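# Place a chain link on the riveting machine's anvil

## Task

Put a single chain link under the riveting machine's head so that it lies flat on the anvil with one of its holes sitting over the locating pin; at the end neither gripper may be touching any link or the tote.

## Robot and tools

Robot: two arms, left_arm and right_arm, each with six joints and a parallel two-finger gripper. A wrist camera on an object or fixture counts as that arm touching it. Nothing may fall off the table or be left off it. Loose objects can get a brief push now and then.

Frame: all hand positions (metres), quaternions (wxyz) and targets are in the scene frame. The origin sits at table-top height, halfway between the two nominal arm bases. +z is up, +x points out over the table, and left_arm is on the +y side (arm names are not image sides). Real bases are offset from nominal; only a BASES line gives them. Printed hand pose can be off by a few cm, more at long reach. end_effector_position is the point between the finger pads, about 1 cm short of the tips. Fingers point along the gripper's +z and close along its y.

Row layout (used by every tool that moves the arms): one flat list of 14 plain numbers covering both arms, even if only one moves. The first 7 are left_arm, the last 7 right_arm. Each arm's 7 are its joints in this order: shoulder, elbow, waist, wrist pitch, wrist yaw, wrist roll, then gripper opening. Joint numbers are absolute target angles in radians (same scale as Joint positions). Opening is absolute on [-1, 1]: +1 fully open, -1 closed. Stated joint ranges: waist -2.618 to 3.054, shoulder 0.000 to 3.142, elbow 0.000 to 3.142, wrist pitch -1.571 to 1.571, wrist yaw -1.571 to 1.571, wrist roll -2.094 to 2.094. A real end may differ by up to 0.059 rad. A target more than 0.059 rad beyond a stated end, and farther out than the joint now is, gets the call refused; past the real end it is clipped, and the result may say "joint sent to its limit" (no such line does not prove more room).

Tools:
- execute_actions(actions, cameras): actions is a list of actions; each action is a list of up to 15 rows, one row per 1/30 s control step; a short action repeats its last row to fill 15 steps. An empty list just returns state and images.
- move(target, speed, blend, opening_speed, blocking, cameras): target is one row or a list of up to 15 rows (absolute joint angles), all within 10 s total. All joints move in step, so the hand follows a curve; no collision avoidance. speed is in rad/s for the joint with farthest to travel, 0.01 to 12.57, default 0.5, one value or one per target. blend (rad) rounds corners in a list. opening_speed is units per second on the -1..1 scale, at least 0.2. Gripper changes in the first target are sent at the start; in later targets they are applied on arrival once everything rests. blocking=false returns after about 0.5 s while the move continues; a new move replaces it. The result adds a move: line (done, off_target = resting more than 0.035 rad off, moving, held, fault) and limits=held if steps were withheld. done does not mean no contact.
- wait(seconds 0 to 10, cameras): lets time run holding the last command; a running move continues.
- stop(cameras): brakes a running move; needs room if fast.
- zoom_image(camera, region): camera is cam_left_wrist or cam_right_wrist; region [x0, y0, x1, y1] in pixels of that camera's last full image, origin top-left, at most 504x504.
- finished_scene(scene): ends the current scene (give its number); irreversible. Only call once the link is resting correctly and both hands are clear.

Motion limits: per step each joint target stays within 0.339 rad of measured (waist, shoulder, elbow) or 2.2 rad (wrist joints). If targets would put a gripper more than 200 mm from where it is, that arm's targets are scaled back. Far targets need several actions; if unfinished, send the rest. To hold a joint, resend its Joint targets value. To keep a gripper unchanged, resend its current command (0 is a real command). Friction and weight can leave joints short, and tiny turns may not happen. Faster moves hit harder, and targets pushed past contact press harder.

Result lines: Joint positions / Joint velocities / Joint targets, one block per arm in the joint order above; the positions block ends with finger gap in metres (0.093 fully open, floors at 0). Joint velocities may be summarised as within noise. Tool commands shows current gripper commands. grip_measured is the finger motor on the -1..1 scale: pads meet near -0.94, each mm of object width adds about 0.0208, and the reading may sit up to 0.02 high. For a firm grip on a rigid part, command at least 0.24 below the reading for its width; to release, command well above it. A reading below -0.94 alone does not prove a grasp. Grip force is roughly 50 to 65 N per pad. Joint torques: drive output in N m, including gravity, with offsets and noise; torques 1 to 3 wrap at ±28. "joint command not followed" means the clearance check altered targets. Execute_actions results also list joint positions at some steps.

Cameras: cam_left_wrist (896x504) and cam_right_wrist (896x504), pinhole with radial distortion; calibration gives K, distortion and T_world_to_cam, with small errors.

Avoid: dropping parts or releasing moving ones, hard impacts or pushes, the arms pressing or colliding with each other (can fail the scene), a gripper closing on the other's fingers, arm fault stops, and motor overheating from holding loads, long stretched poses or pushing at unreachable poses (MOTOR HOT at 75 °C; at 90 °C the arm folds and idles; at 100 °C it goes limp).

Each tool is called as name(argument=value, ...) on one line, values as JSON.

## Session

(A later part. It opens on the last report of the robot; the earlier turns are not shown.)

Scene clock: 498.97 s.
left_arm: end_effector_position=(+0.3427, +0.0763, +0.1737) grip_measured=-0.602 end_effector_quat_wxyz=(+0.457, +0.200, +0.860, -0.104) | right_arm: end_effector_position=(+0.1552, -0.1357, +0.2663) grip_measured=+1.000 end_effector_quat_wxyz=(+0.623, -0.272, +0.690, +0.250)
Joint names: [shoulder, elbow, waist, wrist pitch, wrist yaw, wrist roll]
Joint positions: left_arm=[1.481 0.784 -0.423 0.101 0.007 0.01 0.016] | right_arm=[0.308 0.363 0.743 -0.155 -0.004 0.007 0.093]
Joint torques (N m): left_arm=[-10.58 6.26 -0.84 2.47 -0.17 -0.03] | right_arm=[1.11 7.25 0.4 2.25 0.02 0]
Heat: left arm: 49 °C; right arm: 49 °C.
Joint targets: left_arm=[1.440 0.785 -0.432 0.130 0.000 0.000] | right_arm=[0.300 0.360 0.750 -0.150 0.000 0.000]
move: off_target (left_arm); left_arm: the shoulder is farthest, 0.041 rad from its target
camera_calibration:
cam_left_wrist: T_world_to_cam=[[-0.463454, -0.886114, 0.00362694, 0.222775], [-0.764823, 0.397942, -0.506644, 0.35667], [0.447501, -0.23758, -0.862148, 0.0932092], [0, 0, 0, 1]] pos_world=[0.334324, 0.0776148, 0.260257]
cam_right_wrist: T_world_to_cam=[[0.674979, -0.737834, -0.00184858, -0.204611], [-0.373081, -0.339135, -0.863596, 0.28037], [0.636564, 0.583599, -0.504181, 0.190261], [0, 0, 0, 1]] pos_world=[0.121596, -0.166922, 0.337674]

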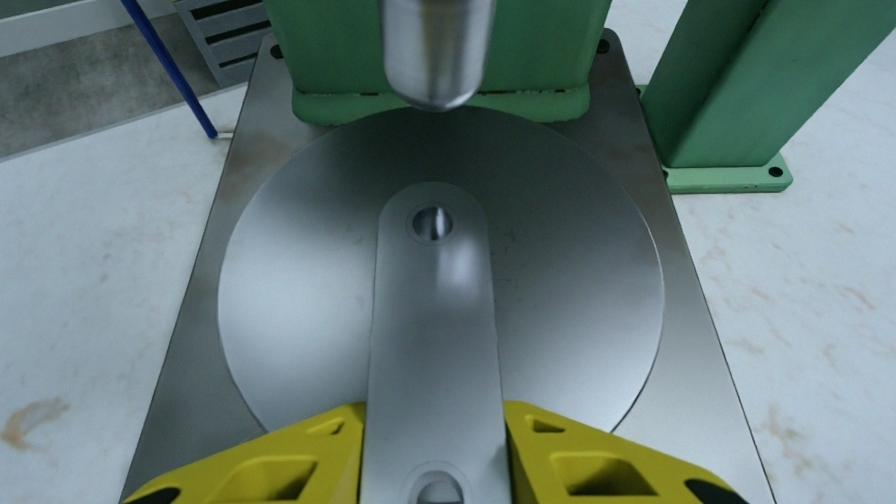

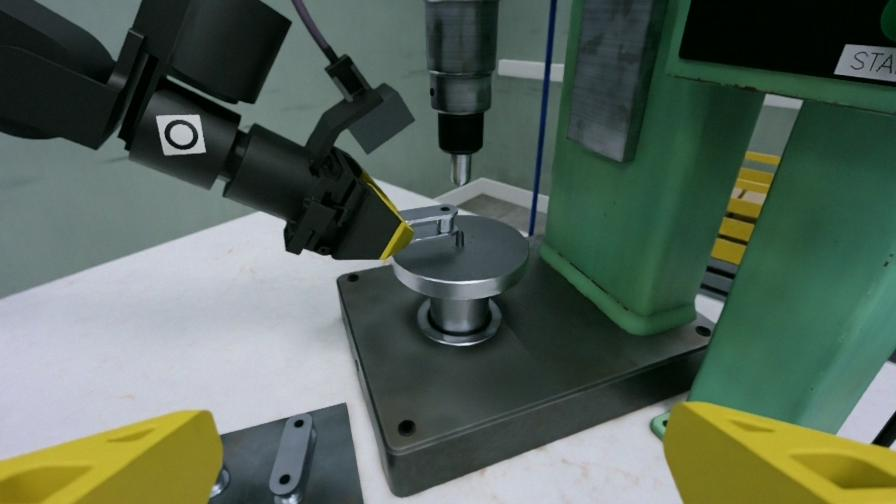

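zoom_image(camera="cam_right_wrist", region=[385, 190, 485, 270])

Scaled by 5.040 from the camera's 896x504 image, which has a finer 1280x720 frame.

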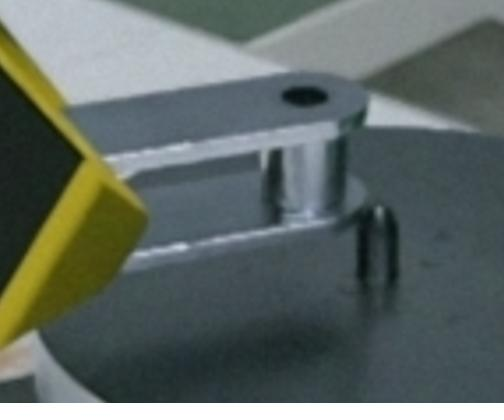

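move(target=[[1.44,0.89,-0.43,0.11,0.0,0.0,-0.85, 0.3,0.36,0.75,-0.15,0.0,0.0,1],[1.517,0.893,-0.43,0.145,0.0,0.0,-0.85, 0.3,0.36,0.75,-0.15,0.0,0.0,1]], speed=0.2)

zoom_image(camera="cam_right_wrist", region=[400, 180, 500, 260])

Scene clock: 518.13 s.
left_arm: end_effector_position=(+0.3552, +0.0704, +0.1822) grip_measured=-0.602 end_effector_quat_wxyz=(+0.461, +0.200, +0.858, -0.105) | right_arm: end_effector_position=(+0.1552, -0.1357, +0.2665) grip_measured=+1.000 end_effector_quat_wxyz=(+0.623, -0.271, +0.690, +0.250)
Joint names: [shoulder, elbow, waist, wrist pitch, wrist yaw, wrist roll]
Joint positions: left_arm=[1.518 0.848 -0.423 0.083 0.007 0.01 0.016] | right_arm=[0.308 0.363 0.743 -0.155 -0.004 0.007 0.093]
Joint torques (N m): left_arm=[-7.23 9.74 -0.7 2.86 -0.18 -0.02] | right_arm=[1.07 7.28 0.4 2.28 0.02 0]
Heat: left arm: 48 °C; right arm: 47 °C.
Joint targets: left_arm=[1.517 0.893 -0.430 0.145 0.000 0.000] | right_arm=[0.300 0.360 0.750 -0.150 0.000 0.000]
move: off_target (left_arm); left_arm: the wrist pitch is farthest, 0.062 rad from its target
camera_calibration:
cam_left_wrist: T_world_to_cam=[[-0.463399, -0.886143, 0.00331937, 0.223318], [-0.760984, 0.396024, -0.513876, 0.372946], [0.454053, -0.240656, -0.857858, 0.0906351], [0, 0, 0, 1]] pos_world=[0.346138, 0.0720082, 0.268659]
cam_right_wrist: T_world_to_cam=[[0.674934, -0.737876, -0.00184868, -0.204686], [-0.372603, -0.338654, -0.863991, 0.280668], [0.636892, 0.583825, -0.503504, 0.190189], [0, 0, 0, 1]] pos_world=[0.121598, -0.16702, 0.337877]

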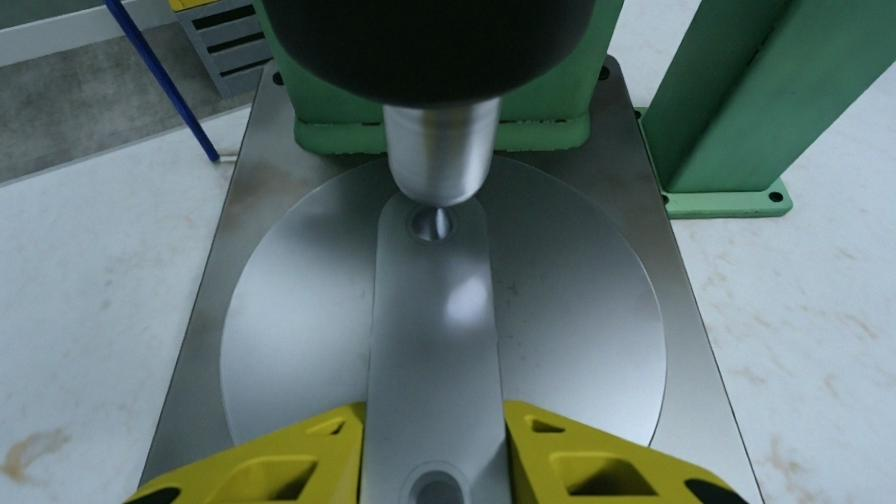

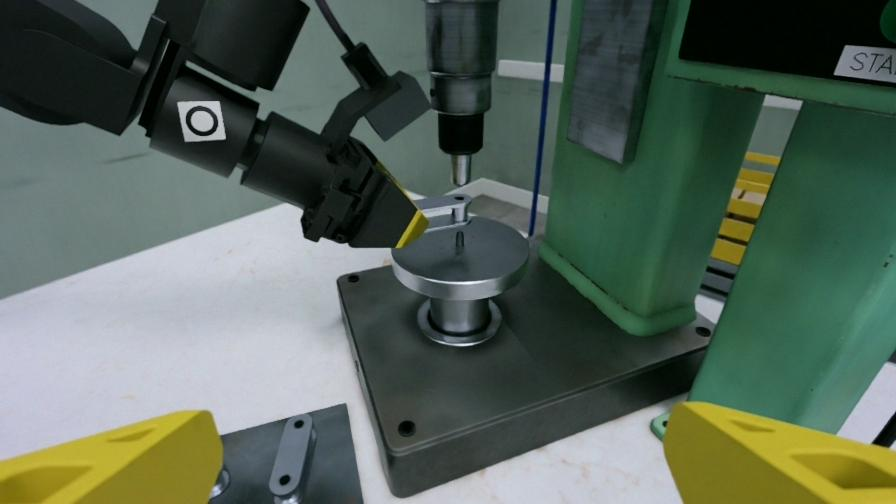

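Scaled by 5.040 from the camera's 896x504 image, which has a finer 1280x720 frame.

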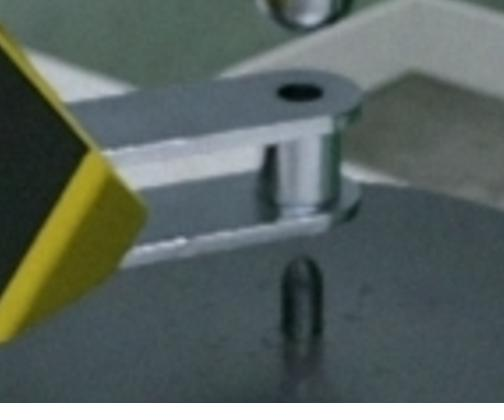

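move(target=[[1.517,0.875,-0.434,0.145,0.0,0.0,-0.85, 0.3,0.36,0.75,-0.15,0.0,0.0,1],[1.533,0.816,-0.434,0.187,0.0,0.0,-0.85, 0.3,0.36,0.75,-0.15,0.0,0.0,1]], speed=0.1)

zoom_image(camera="cam_right_wrist", region=[400, 180, 500, 260])

Scene clock: 529.20 s.
left_arm: end_effector_position=(+0.3534, +0.0694, +0.1725) grip_measured=-0.602 end_effector_quat_wxyz=(+0.460, +0.202, +0.859, -0.105) | right_arm: end_effector_position=(+0.1552, -0.1357, +0.2666) grip_measured=+1.000 end_effector_quat_wxyz=(+0.623, -0.271, +0.690, +0.250)
Joint names: [shoulder, elbow, waist, wrist pitch, wrist yaw, wrist roll]
Joint positions: left_arm=[1.532 0.82 -0.427 0.123 0.007 0.01 0.016] | right_arm=[0.308 0.363 0.743 -0.154 -0.004 0.007 0.093]
Joint torques (N m): left_arm=[-7.1 5.83 -0.68 2.88 -0.18 -0.02] | right_arm=[1.07 7.25 0.4 2.29 0.03 0]
Heat: left arm: 48 °C; right arm: 46 °C.
Joint targets: left_arm=[1.533 0.816 -0.434 0.187 0.000 0.000] | right_arm=[0.300 0.360 0.750 -0.150 0.000 0.000]
move: off_target (left_arm); left_arm: the wrist pitch is farthest, 0.064 rad from its target
camera_calibration:
cam_left_wrist: T_world_to_cam=[[-0.466802, -0.884356, 0.00336432, 0.222755], [-0.760352, 0.399399, -0.512197, 0.366242], [0.45162, -0.241652, -0.858862, 0.0839713], [0, 0, 0, 1]] pos_world=[0.344532, 0.07101, 0.258958]
cam_right_wrist: T_world_to_cam=[[0.674938, -0.737872, -0.0018657, -0.20468], [-0.372355, -0.338411, -0.864193, 0.280836], [0.637033, 0.583971, -0.503157, 0.190129], [0, 0, 0, 1]] pos_world=[0.121599, -0.167019, 0.337979]

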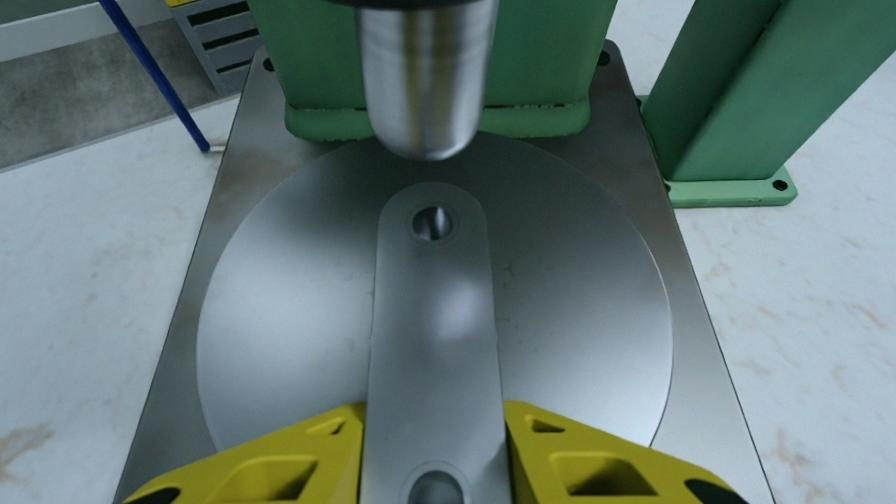

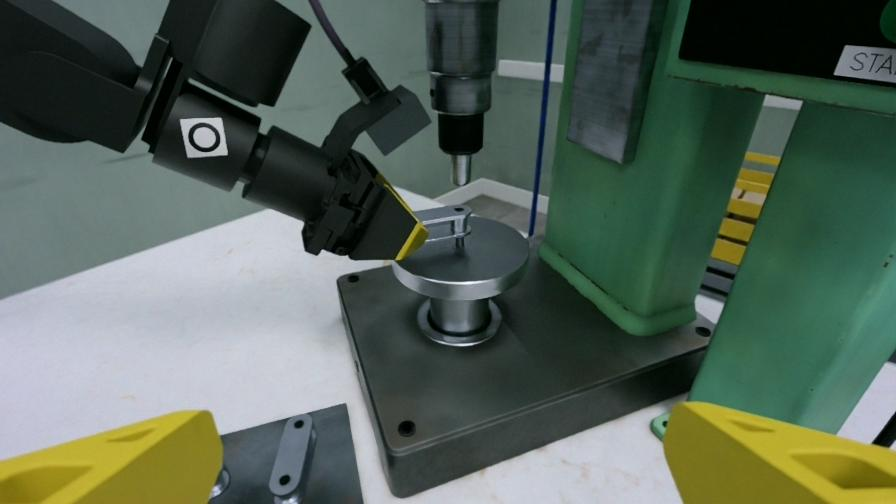

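Scaled by 5.040 from the camera's 896x504 image, which has a finer 1280x720 frame.

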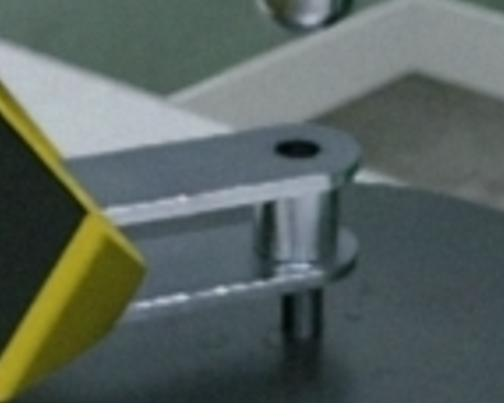

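move(target=[1.551,0.803,-0.434,0.214,0.0,0.0,-0.85, 0.3,0.36,0.75,-0.15,0.0,0.0,1], speed=0.08)

zoom_image(camera="cam_right_wrist", region=[400, 180, 500, 260])

zoom_image(camera="cam_left_wrist", region=[380, 170, 480, 270])

Scene clock: 534.53 s.
left_arm: end_effector_position=(+0.3544, +0.0689, +0.1667) grip_measured=-0.602 end_effector_quat_wxyz=(+0.460, +0.202, +0.858, -0.105) | right_arm: end_effector_position=(+0.1552, -0.1357, +0.2666) grip_measured=+1.000 end_effector_quat_wxyz=(+0.623, -0.271, +0.690, +0.250)
Joint names: [shoulder, elbow, waist, wrist pitch, wrist yaw, wrist roll]
Joint positions: left_arm=[1.548 0.808 -0.427 0.152 0.007 0.01 0.016] | right_arm=[0.308 0.363 0.743 -0.154 -0.004 0.007 0.093]
Joint torques (N m): left_arm=[-7.02 5.67 -0.69 2.84 -0.17 -0.02] | right_arm=[1.09 7.3 0.42 2.29 0.02 0]
Heat: left arm: 49 °C; right arm: 46 °C.
Joint targets: left_arm=[1.551 0.803 -0.434 0.214 0.000 0.000] | right_arm=[0.300 0.360 0.750 -0.150 0.000 0.000]
move: off_target (left_arm); left_arm: the wrist pitch is farthest, 0.062 rad from its target
camera_calibration:
cam_left_wrist: T_world_to_cam=[[-0.466773, -0.884371, 0.00335272, 0.222747], [-0.759656, 0.399001, -0.513537, 0.364285], [0.45282, -0.242252, -0.858061, 0.0778866], [0, 0, 0, 1]] pos_world=[0.345435, 0.0705087, 0.253159]
cam_right_wrist: T_world_to_cam=[[0.674938, -0.737872, -0.0018657, -0.20468], [-0.372355, -0.338411, -0.864193, 0.280836], [0.637033, 0.583971, -0.503157, 0.190129], [0, 0, 0, 1]] pos_world=[0.121599, -0.167019, 0.337979]

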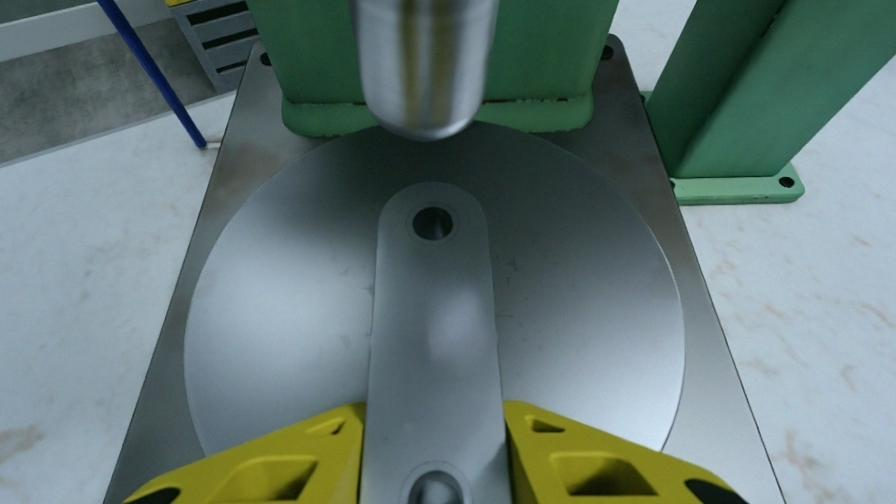

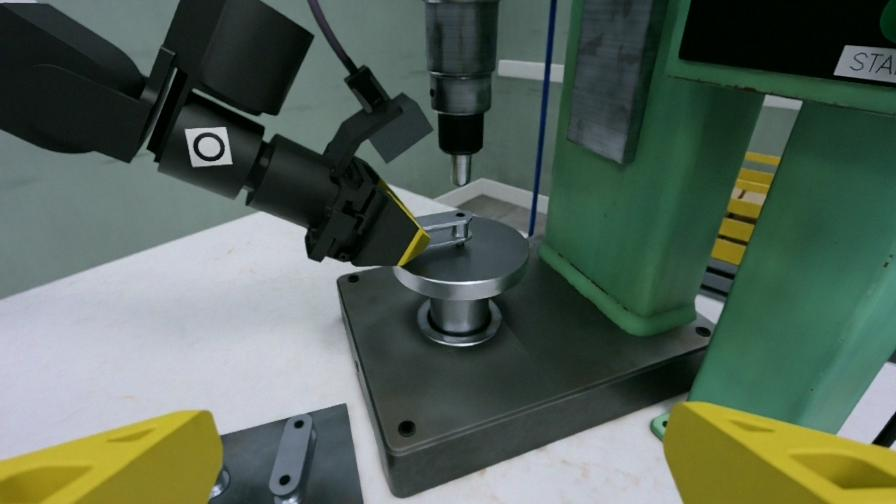

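Scaled by 5.040 from the camera's 896x504 image, which has a finer 1280x720 frame.

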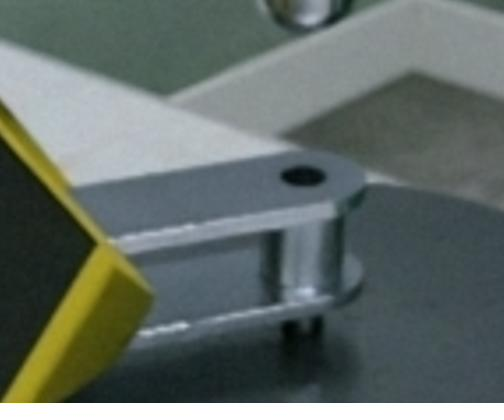

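Scaled by 5.040 from the camera's 896x504 image, which has a finer 1280x720 frame.

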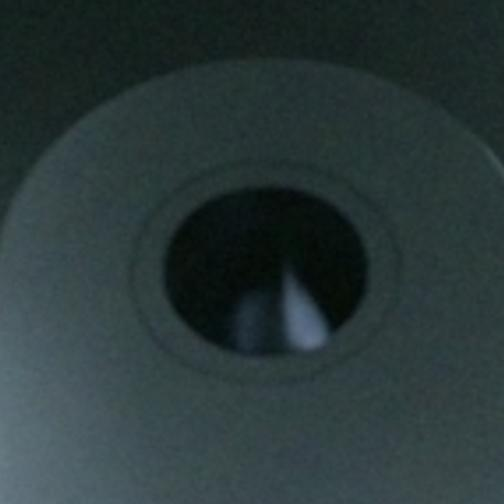

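move(target=[1.561,0.791,-0.434,0.236,0.0,0.0,-0.85, 0.3,0.36,0.75,-0.15,0.0,0.0,1], speed=0.06, cameras=["cam_right_wrist"])

zoom_image(camera="cam_right_wrist", region=[400, 180, 500, 260])

Scene clock: 538.87 s.
left_arm: end_effector_position=(+0.3548, +0.0687, +0.1663) grip_measured=-0.602 end_effector_quat_wxyz=(+0.465, +0.201, +0.855, -0.107) | right_arm: end_effector_position=(+0.1552, -0.1357, +0.2666) grip_measured=+1.000 end_effector_quat_wxyz=(+0.623, -0.271, +0.690, +0.250)
Joint names: [shoulder, elbow, waist, wrist pitch, wrist yaw, wrist roll]
Joint positions: left_arm=[1.549 0.797 -0.427 0.177 0.007 0.01 0.016] | right_arm=[0.308 0.363 0.743 -0.154 -0.004 0.007 0.093]
Joint torques (N m): left_arm=[-6.13 5.63 -0.69 2.84 -0.18 -0.02] | right_arm=[1.1 7.27 0.42 2.29 0.02 0]
Heat: left arm: 49 °C; right arm: 46 °C.
Joint targets: left_arm=[1.561 0.791 -0.434 0.236 0.000 0.000] | right_arm=[0.300 0.360 0.750 -0.150 0.000 0.000]
move: off_target (left_arm); left_arm: the wrist pitch is farthest, 0.059 rad from its target
camera_calibration:
cam_right_wrist: T_world_to_cam=[[0.674938, -0.737872, -0.0018657, -0.20468], [-0.372355, -0.338411, -0.864193, 0.280836], [0.637033, 0.583971, -0.503157, 0.190129], [0, 0, 0, 1]] pos_world=[0.121599, -0.167019, 0.337979]
Images, in order (width x height): cam_right_wrist 896x504.

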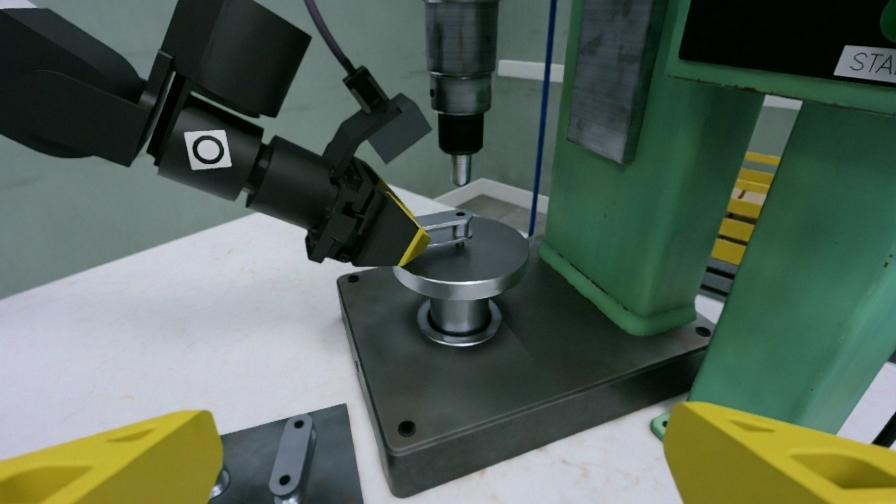

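Scaled by 5.040 from the camera's 896x504 image, which has a finer 1280x720 frame.

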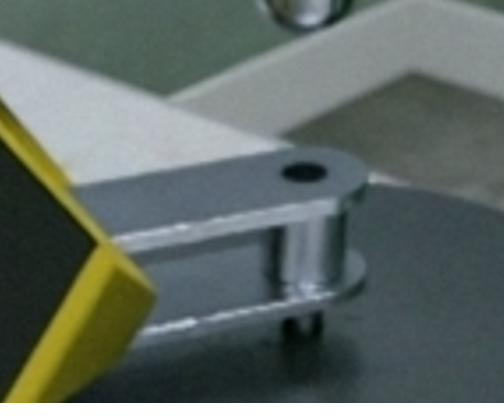

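move(target=[1.561,0.791,-0.434,0.225,0.0,0.0,-0.85, 0.3,0.36,0.75,-0.15,0.0,0.0,1], speed=0.06)

zoom_image(camera="cam_left_wrist", region=[400, 190, 465, 255])

zoom_image(camera="cam_right_wrist", region=[380, 200, 500, 300])

Scene clock: 545.43 s.
left_arm: end_effector_position=(+0.3548, +0.0687, +0.1663) grip_measured=-0.602 end_effector_quat_wxyz=(+0.465, +0.201, +0.855, -0.107) | right_arm: end_effector_position=(+0.1552, -0.1357, +0.2666) grip_measured=+1.000 end_effector_quat_wxyz=(+0.623, -0.271, +0.690, +0.250)
Joint names: [shoulder, elbow, waist, wrist pitch, wrist yaw, wrist roll]
Joint positions: left_arm=[1.549 0.797 -0.427 0.177 0.007 0.01 0.016] | right_arm=[0.308 0.363 0.743 -0.154 -0.004 0.007 0.093]
Joint torques (N m): left_arm=[-6.15 5.63 -0.72 2.7 -0.18 -0.03] | right_arm=[1.1 7.27 0.4 2.29 0.02 0]
Heat: left arm: 49 °C; right arm: 46 °C.
Joint targets: left_arm=[1.561 0.791 -0.434 0.225 0.000 0.000] | right_arm=[0.300 0.360 0.750 -0.150 0.000 0.000]
move: off_target (left_arm); left_arm: the wrist pitch is farthest, 0.048 rad from its target
camera_calibration:
cam_left_wrist: T_world_to_cam=[[-0.466846, -0.884334, 0.00290862, 0.222911], [-0.754119, 0.396383, -0.523626, 0.364183], [0.461908, -0.246647, -0.851943, 0.0734957], [0, 0, 0, 1]] pos_world=[0.344754, 0.0708993, 0.252662]
cam_right_wrist: T_world_to_cam=[[0.674938, -0.737872, -0.0018657, -0.20468], [-0.372355, -0.338411, -0.864193, 0.280836], [0.637033, 0.583971, -0.503157, 0.190129], [0, 0, 0, 1]] pos_world=[0.121599, -0.167019, 0.337979]

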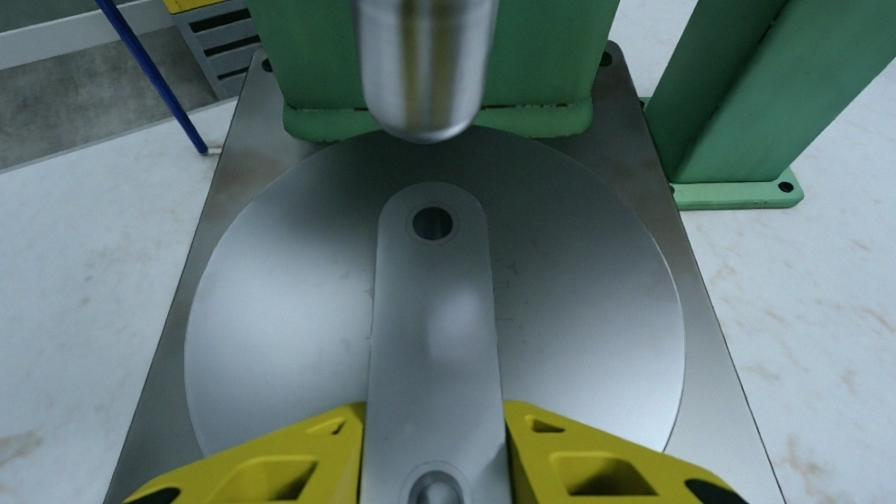

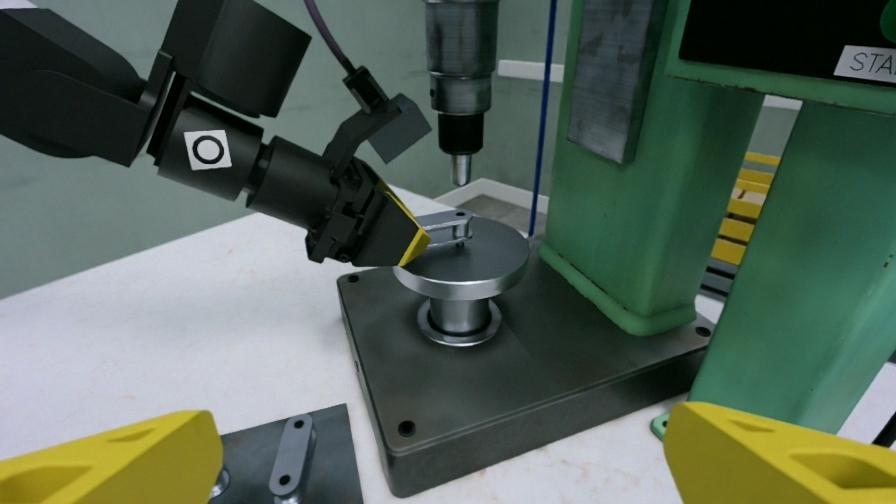

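Scaled by 7.754 from the camera's 896x504 image, which has a finer 1280x720 frame.

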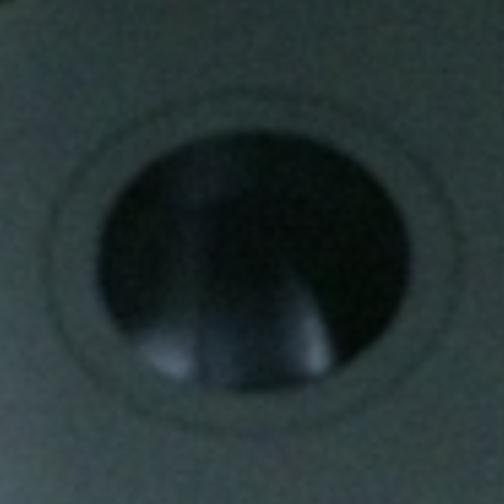

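Scaled by 4.200 from the camera's 896x504 image, which has a finer 1280x720 frame.

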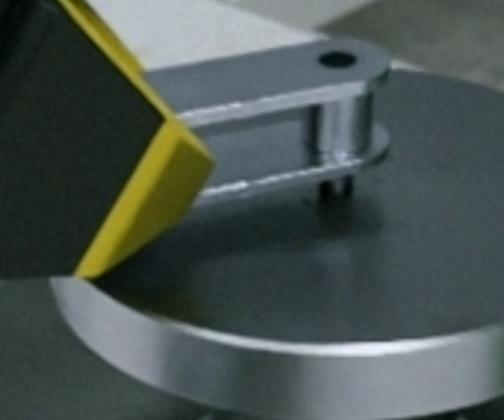

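zoom_image(camera="cam_right_wrist", region=[360, 80, 500, 220])

zoom_image(camera="cam_right_wrist", region=[370, 215, 450, 295])

Scaled by 3.600 from the camera's 896x504 image, which has a finer 1280x720 frame.

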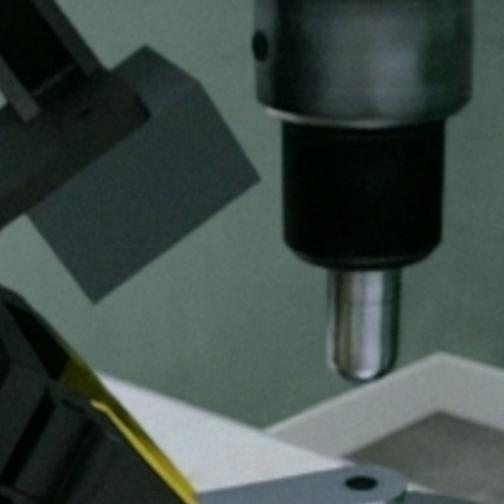

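Scaled by 6.300 from the camera's 896x504 image, which has a finer 1280x720 frame.

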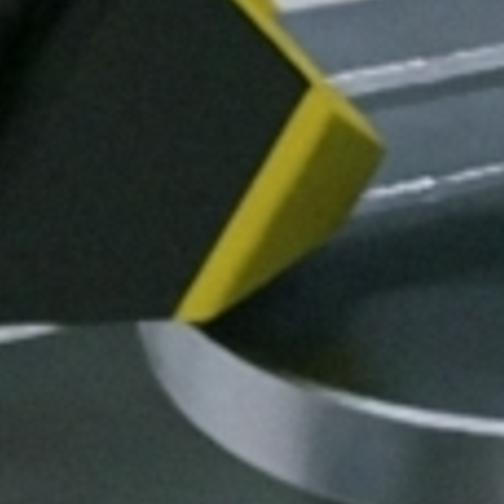

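move(target=[1.552,0.795,-0.430,0.225,0.0,0.0,-0.2, 0.3,0.36,0.75,-0.15,0.0,0.0,1], opening_speed=0.25)

zoom_image(camera="cam_right_wrist", region=[380, 200, 500, 300])

Scene clock: 574.00 s.
left_arm: end_effector_position=(+0.3557, +0.0683, +0.1679) grip_measured=-0.202 end_effector_quat_wxyz=(+0.469, +0.201, +0.854, -0.107) | right_arm: end_effector_position=(+0.1552, -0.1357, +0.2666) grip_measured=+1.000 end_effector_quat_wxyz=(+0.623, -0.271, +0.690, +0.250)
Joint names: [shoulder, elbow, waist, wrist pitch, wrist yaw, wrist roll]
Joint positions: left_arm=[1.549 0.797 -0.427 0.185 0.007 0.01 0.036] | right_arm=[0.308 0.363 0.743 -0.154 -0.004 0.007 0.093]
Joint torques (N m): left_arm=[-6.99 5.94 -0.38 2.62 -0.17 -0.02] | right_arm=[1.1 7.27 0.42 2.28 0.02 -0.01]
Heat: left arm: 48 °C; right arm: 46 °C.
Joint targets: left_arm=[1.552 0.795 -0.430 0.225 0.000 0.000] | right_arm=[0.300 0.360 0.750 -0.150 0.000 0.000]
move: off_target (left_arm); left_arm: the wrist pitch is farthest, 0.040 rad from its target
camera_calibration:
cam_left_wrist: T_world_to_cam=[[-0.466851, -0.884333, 0.00253217, 0.223014], [-0.750294, 0.394571, -0.530445, 0.365957], [0.468091, -0.249539, -0.847716, 0.0716141], [0, 0, 0, 1]] pos_world=[0.345168, 0.070693, 0.254264]
cam_right_wrist: T_world_to_cam=[[0.674938, -0.737872, -0.0018657, -0.20468], [-0.372355, -0.338411, -0.864193, 0.280836], [0.637033, 0.583971, -0.503157, 0.190129], [0, 0, 0, 1]] pos_world=[0.121599, -0.167019, 0.337979]

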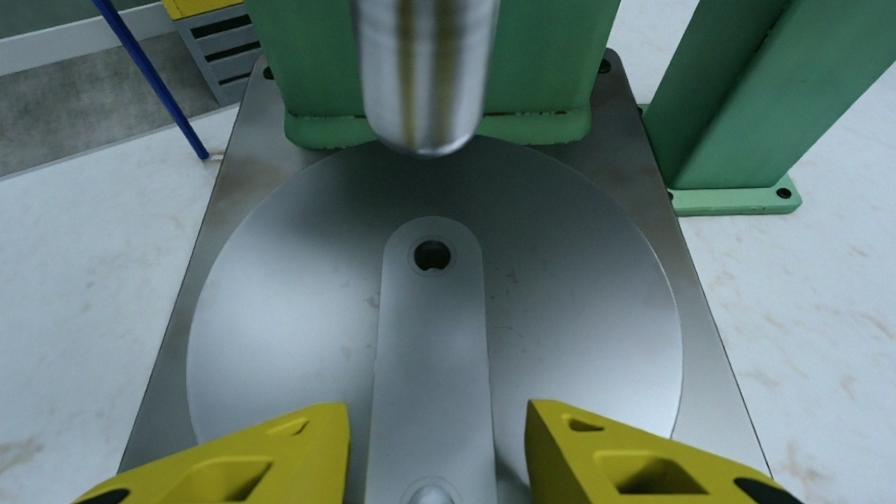

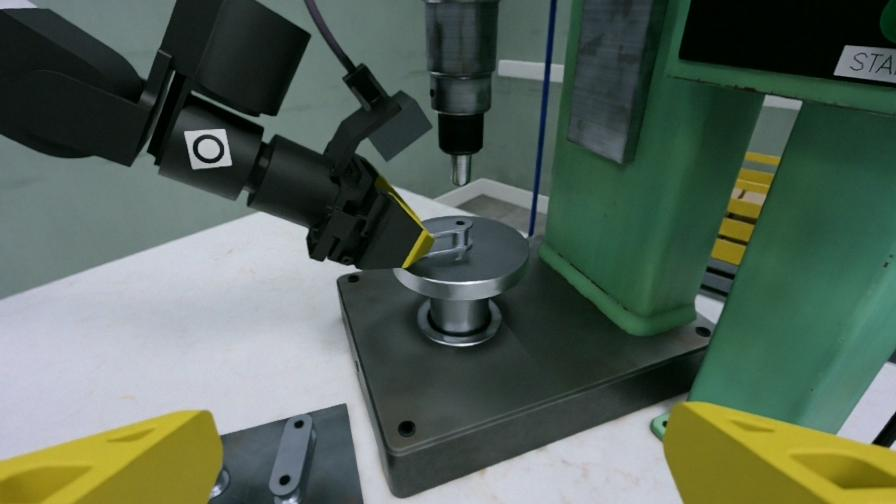

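Scaled by 4.200 from the camera's 896x504 image, which has a finer 1280x720 frame.

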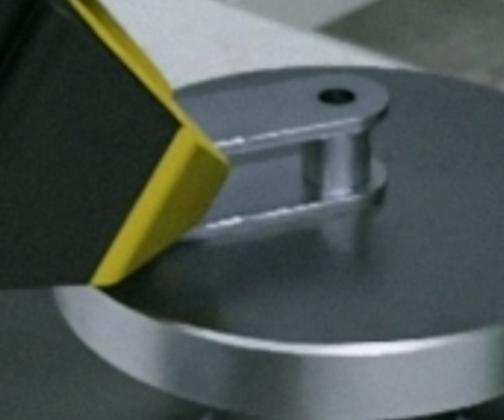

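move(target=[1.552,0.80,-0.430,0.225,0.0,0.0,0.1, 0.3,0.36,0.75,-0.15,0.0,0.0,1], opening_speed=0.5, cameras=[])

move(target=[[1.40,0.80,-0.430,0.09,0.0,0.0,0.1, 0.3,0.36,0.75,-0.15,0.0,0.0,1],[1.0,0.70,-0.430,0.0,0.0,0.0,0.1, 0.3,0.36,0.75,-0.15,0.0,0.0,1]], speed=[0.25,0.6], blend=0.03)

zoom_image(camera="cam_right_wrist", region=[380, 180, 540, 300])

Scene clock: 580.07 s.
left_arm: end_effector_position=(+0.3557, +0.0683, +0.1679) grip_measured=+0.098 end_effector_quat_wxyz=(+0.469, +0.201, +0.854, -0.107) | right_arm: end_effector_position=(+0.1552, -0.1357, +0.2666) grip_measured=+1.000 end_effector_quat_wxyz=(+0.623, -0.271, +0.690, +0.250)
Joint names: [shoulder, elbow, waist, wrist pitch, wrist yaw, wrist roll]
Joint positions: left_arm=[1.549 0.797 -0.427 0.185 0.007 0.01 0.05] | right_arm=[0.308 0.363 0.743 -0.154 -0.004 0.007 0.093]
Joint torques (N m): left_arm=[-7.02 6.34 -0.38 2.62 -0.17 -0.02] | right_arm=[1.09 7.28 0.42 2.28 0.02 0]
Heat: left arm: 49 °C; right arm: 46 °C.
Joint targets: left_arm=[1.552 0.800 -0.430 0.225 0.000 0.000] | right_arm=[0.300 0.360 0.750 -0.150 0.000 0.000]
move: off_target (left_arm); left_arm: the wrist pitch is farthest, 0.040 rad from its target
No camera images: "cameras" was empty.

Scene clock: 582.00 s.
left_arm: end_effector_position=(+0.2874, +0.1010, +0.2950) grip_measured=+0.098 end_effector_quat_wxyz=(+0.578, +0.185, +0.784, -0.131) | right_arm: end_effector_position=(+0.1552, -0.1357, +0.2666) grip_measured=+1.000 end_effector_quat_wxyz=(+0.623, -0.271, +0.690, +0.250)
Joint names: [shoulder, elbow, waist, wrist pitch, wrist yaw, wrist roll]
Joint positions: left_arm=[1.009 0.713 -0.427 -0.005 0.007 0.01 0.05] | right_arm=[0.308 0.363 0.743 -0.154 -0.004 0.007 0.093]
Joint torques (N m): left_arm=[-3.99 5.78 -0.39 2.36 -0.18 -0.03] | right_arm=[1.09 7.28 0.39 2.29 0.02 0]
Heat: left arm: 49 °C; right arm: 46 °C.
Joint targets: left_arm=[1.000 0.700 -0.430 0.000 0.000 0.000] | right_arm=[0.300 0.360 0.750 -0.150 0.000 0.000]
move: done
camera_calibration:
cam_left_wrist: T_world_to_cam=[[-0.466272, -0.884608, -0.0076335, 0.222595], [-0.597996, 0.321536, -0.734176, 0.392824], [0.651913, -0.337761, -0.678916, 0.125789], [0, 0, 0, 1]] pos_world=[0.256694, 0.113089, 0.375501]
cam_right_wrist: T_world_to_cam=[[0.674938, -0.737872, -0.0018657, -0.20468], [-0.372355, -0.338411, -0.864193, 0.280836], [0.637033, 0.583971, -0.503157, 0.190129], [0, 0, 0, 1]] pos_world=[0.121599, -0.167019, 0.337979]

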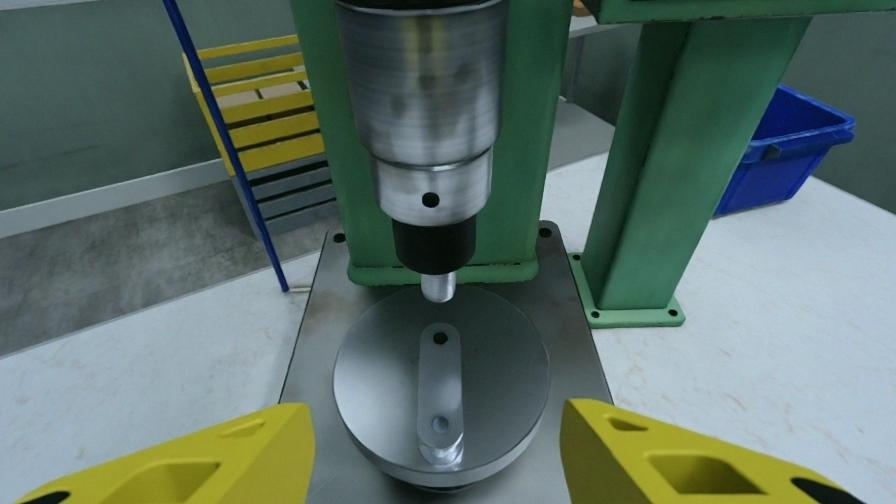

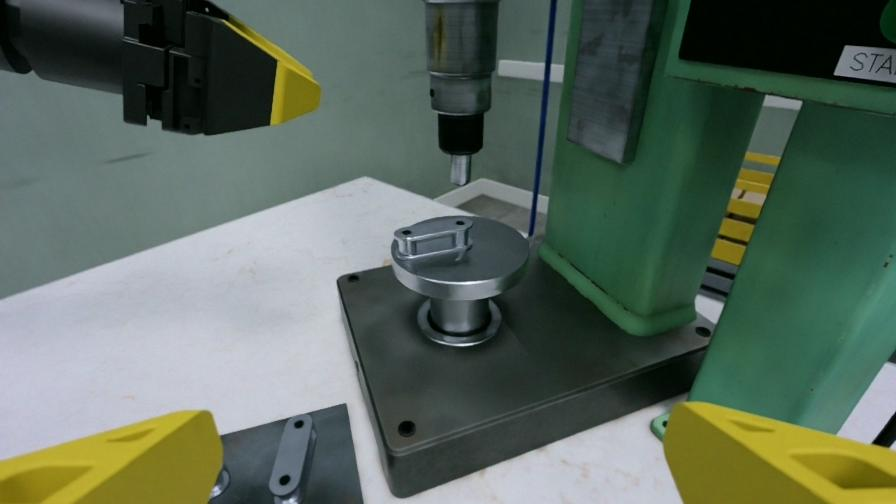

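Scaled by 3.150 from the camera's 896x504 image, which has a finer 1280x720 frame.

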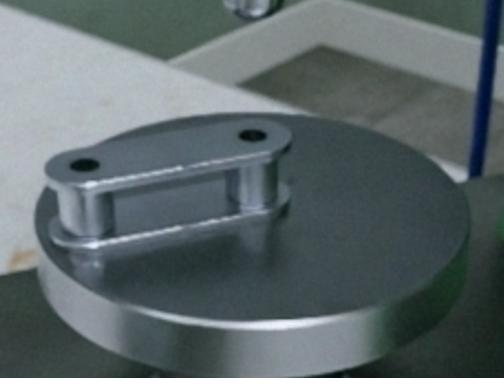

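finished_scene(scene=1)

The scene is finished: the task was done.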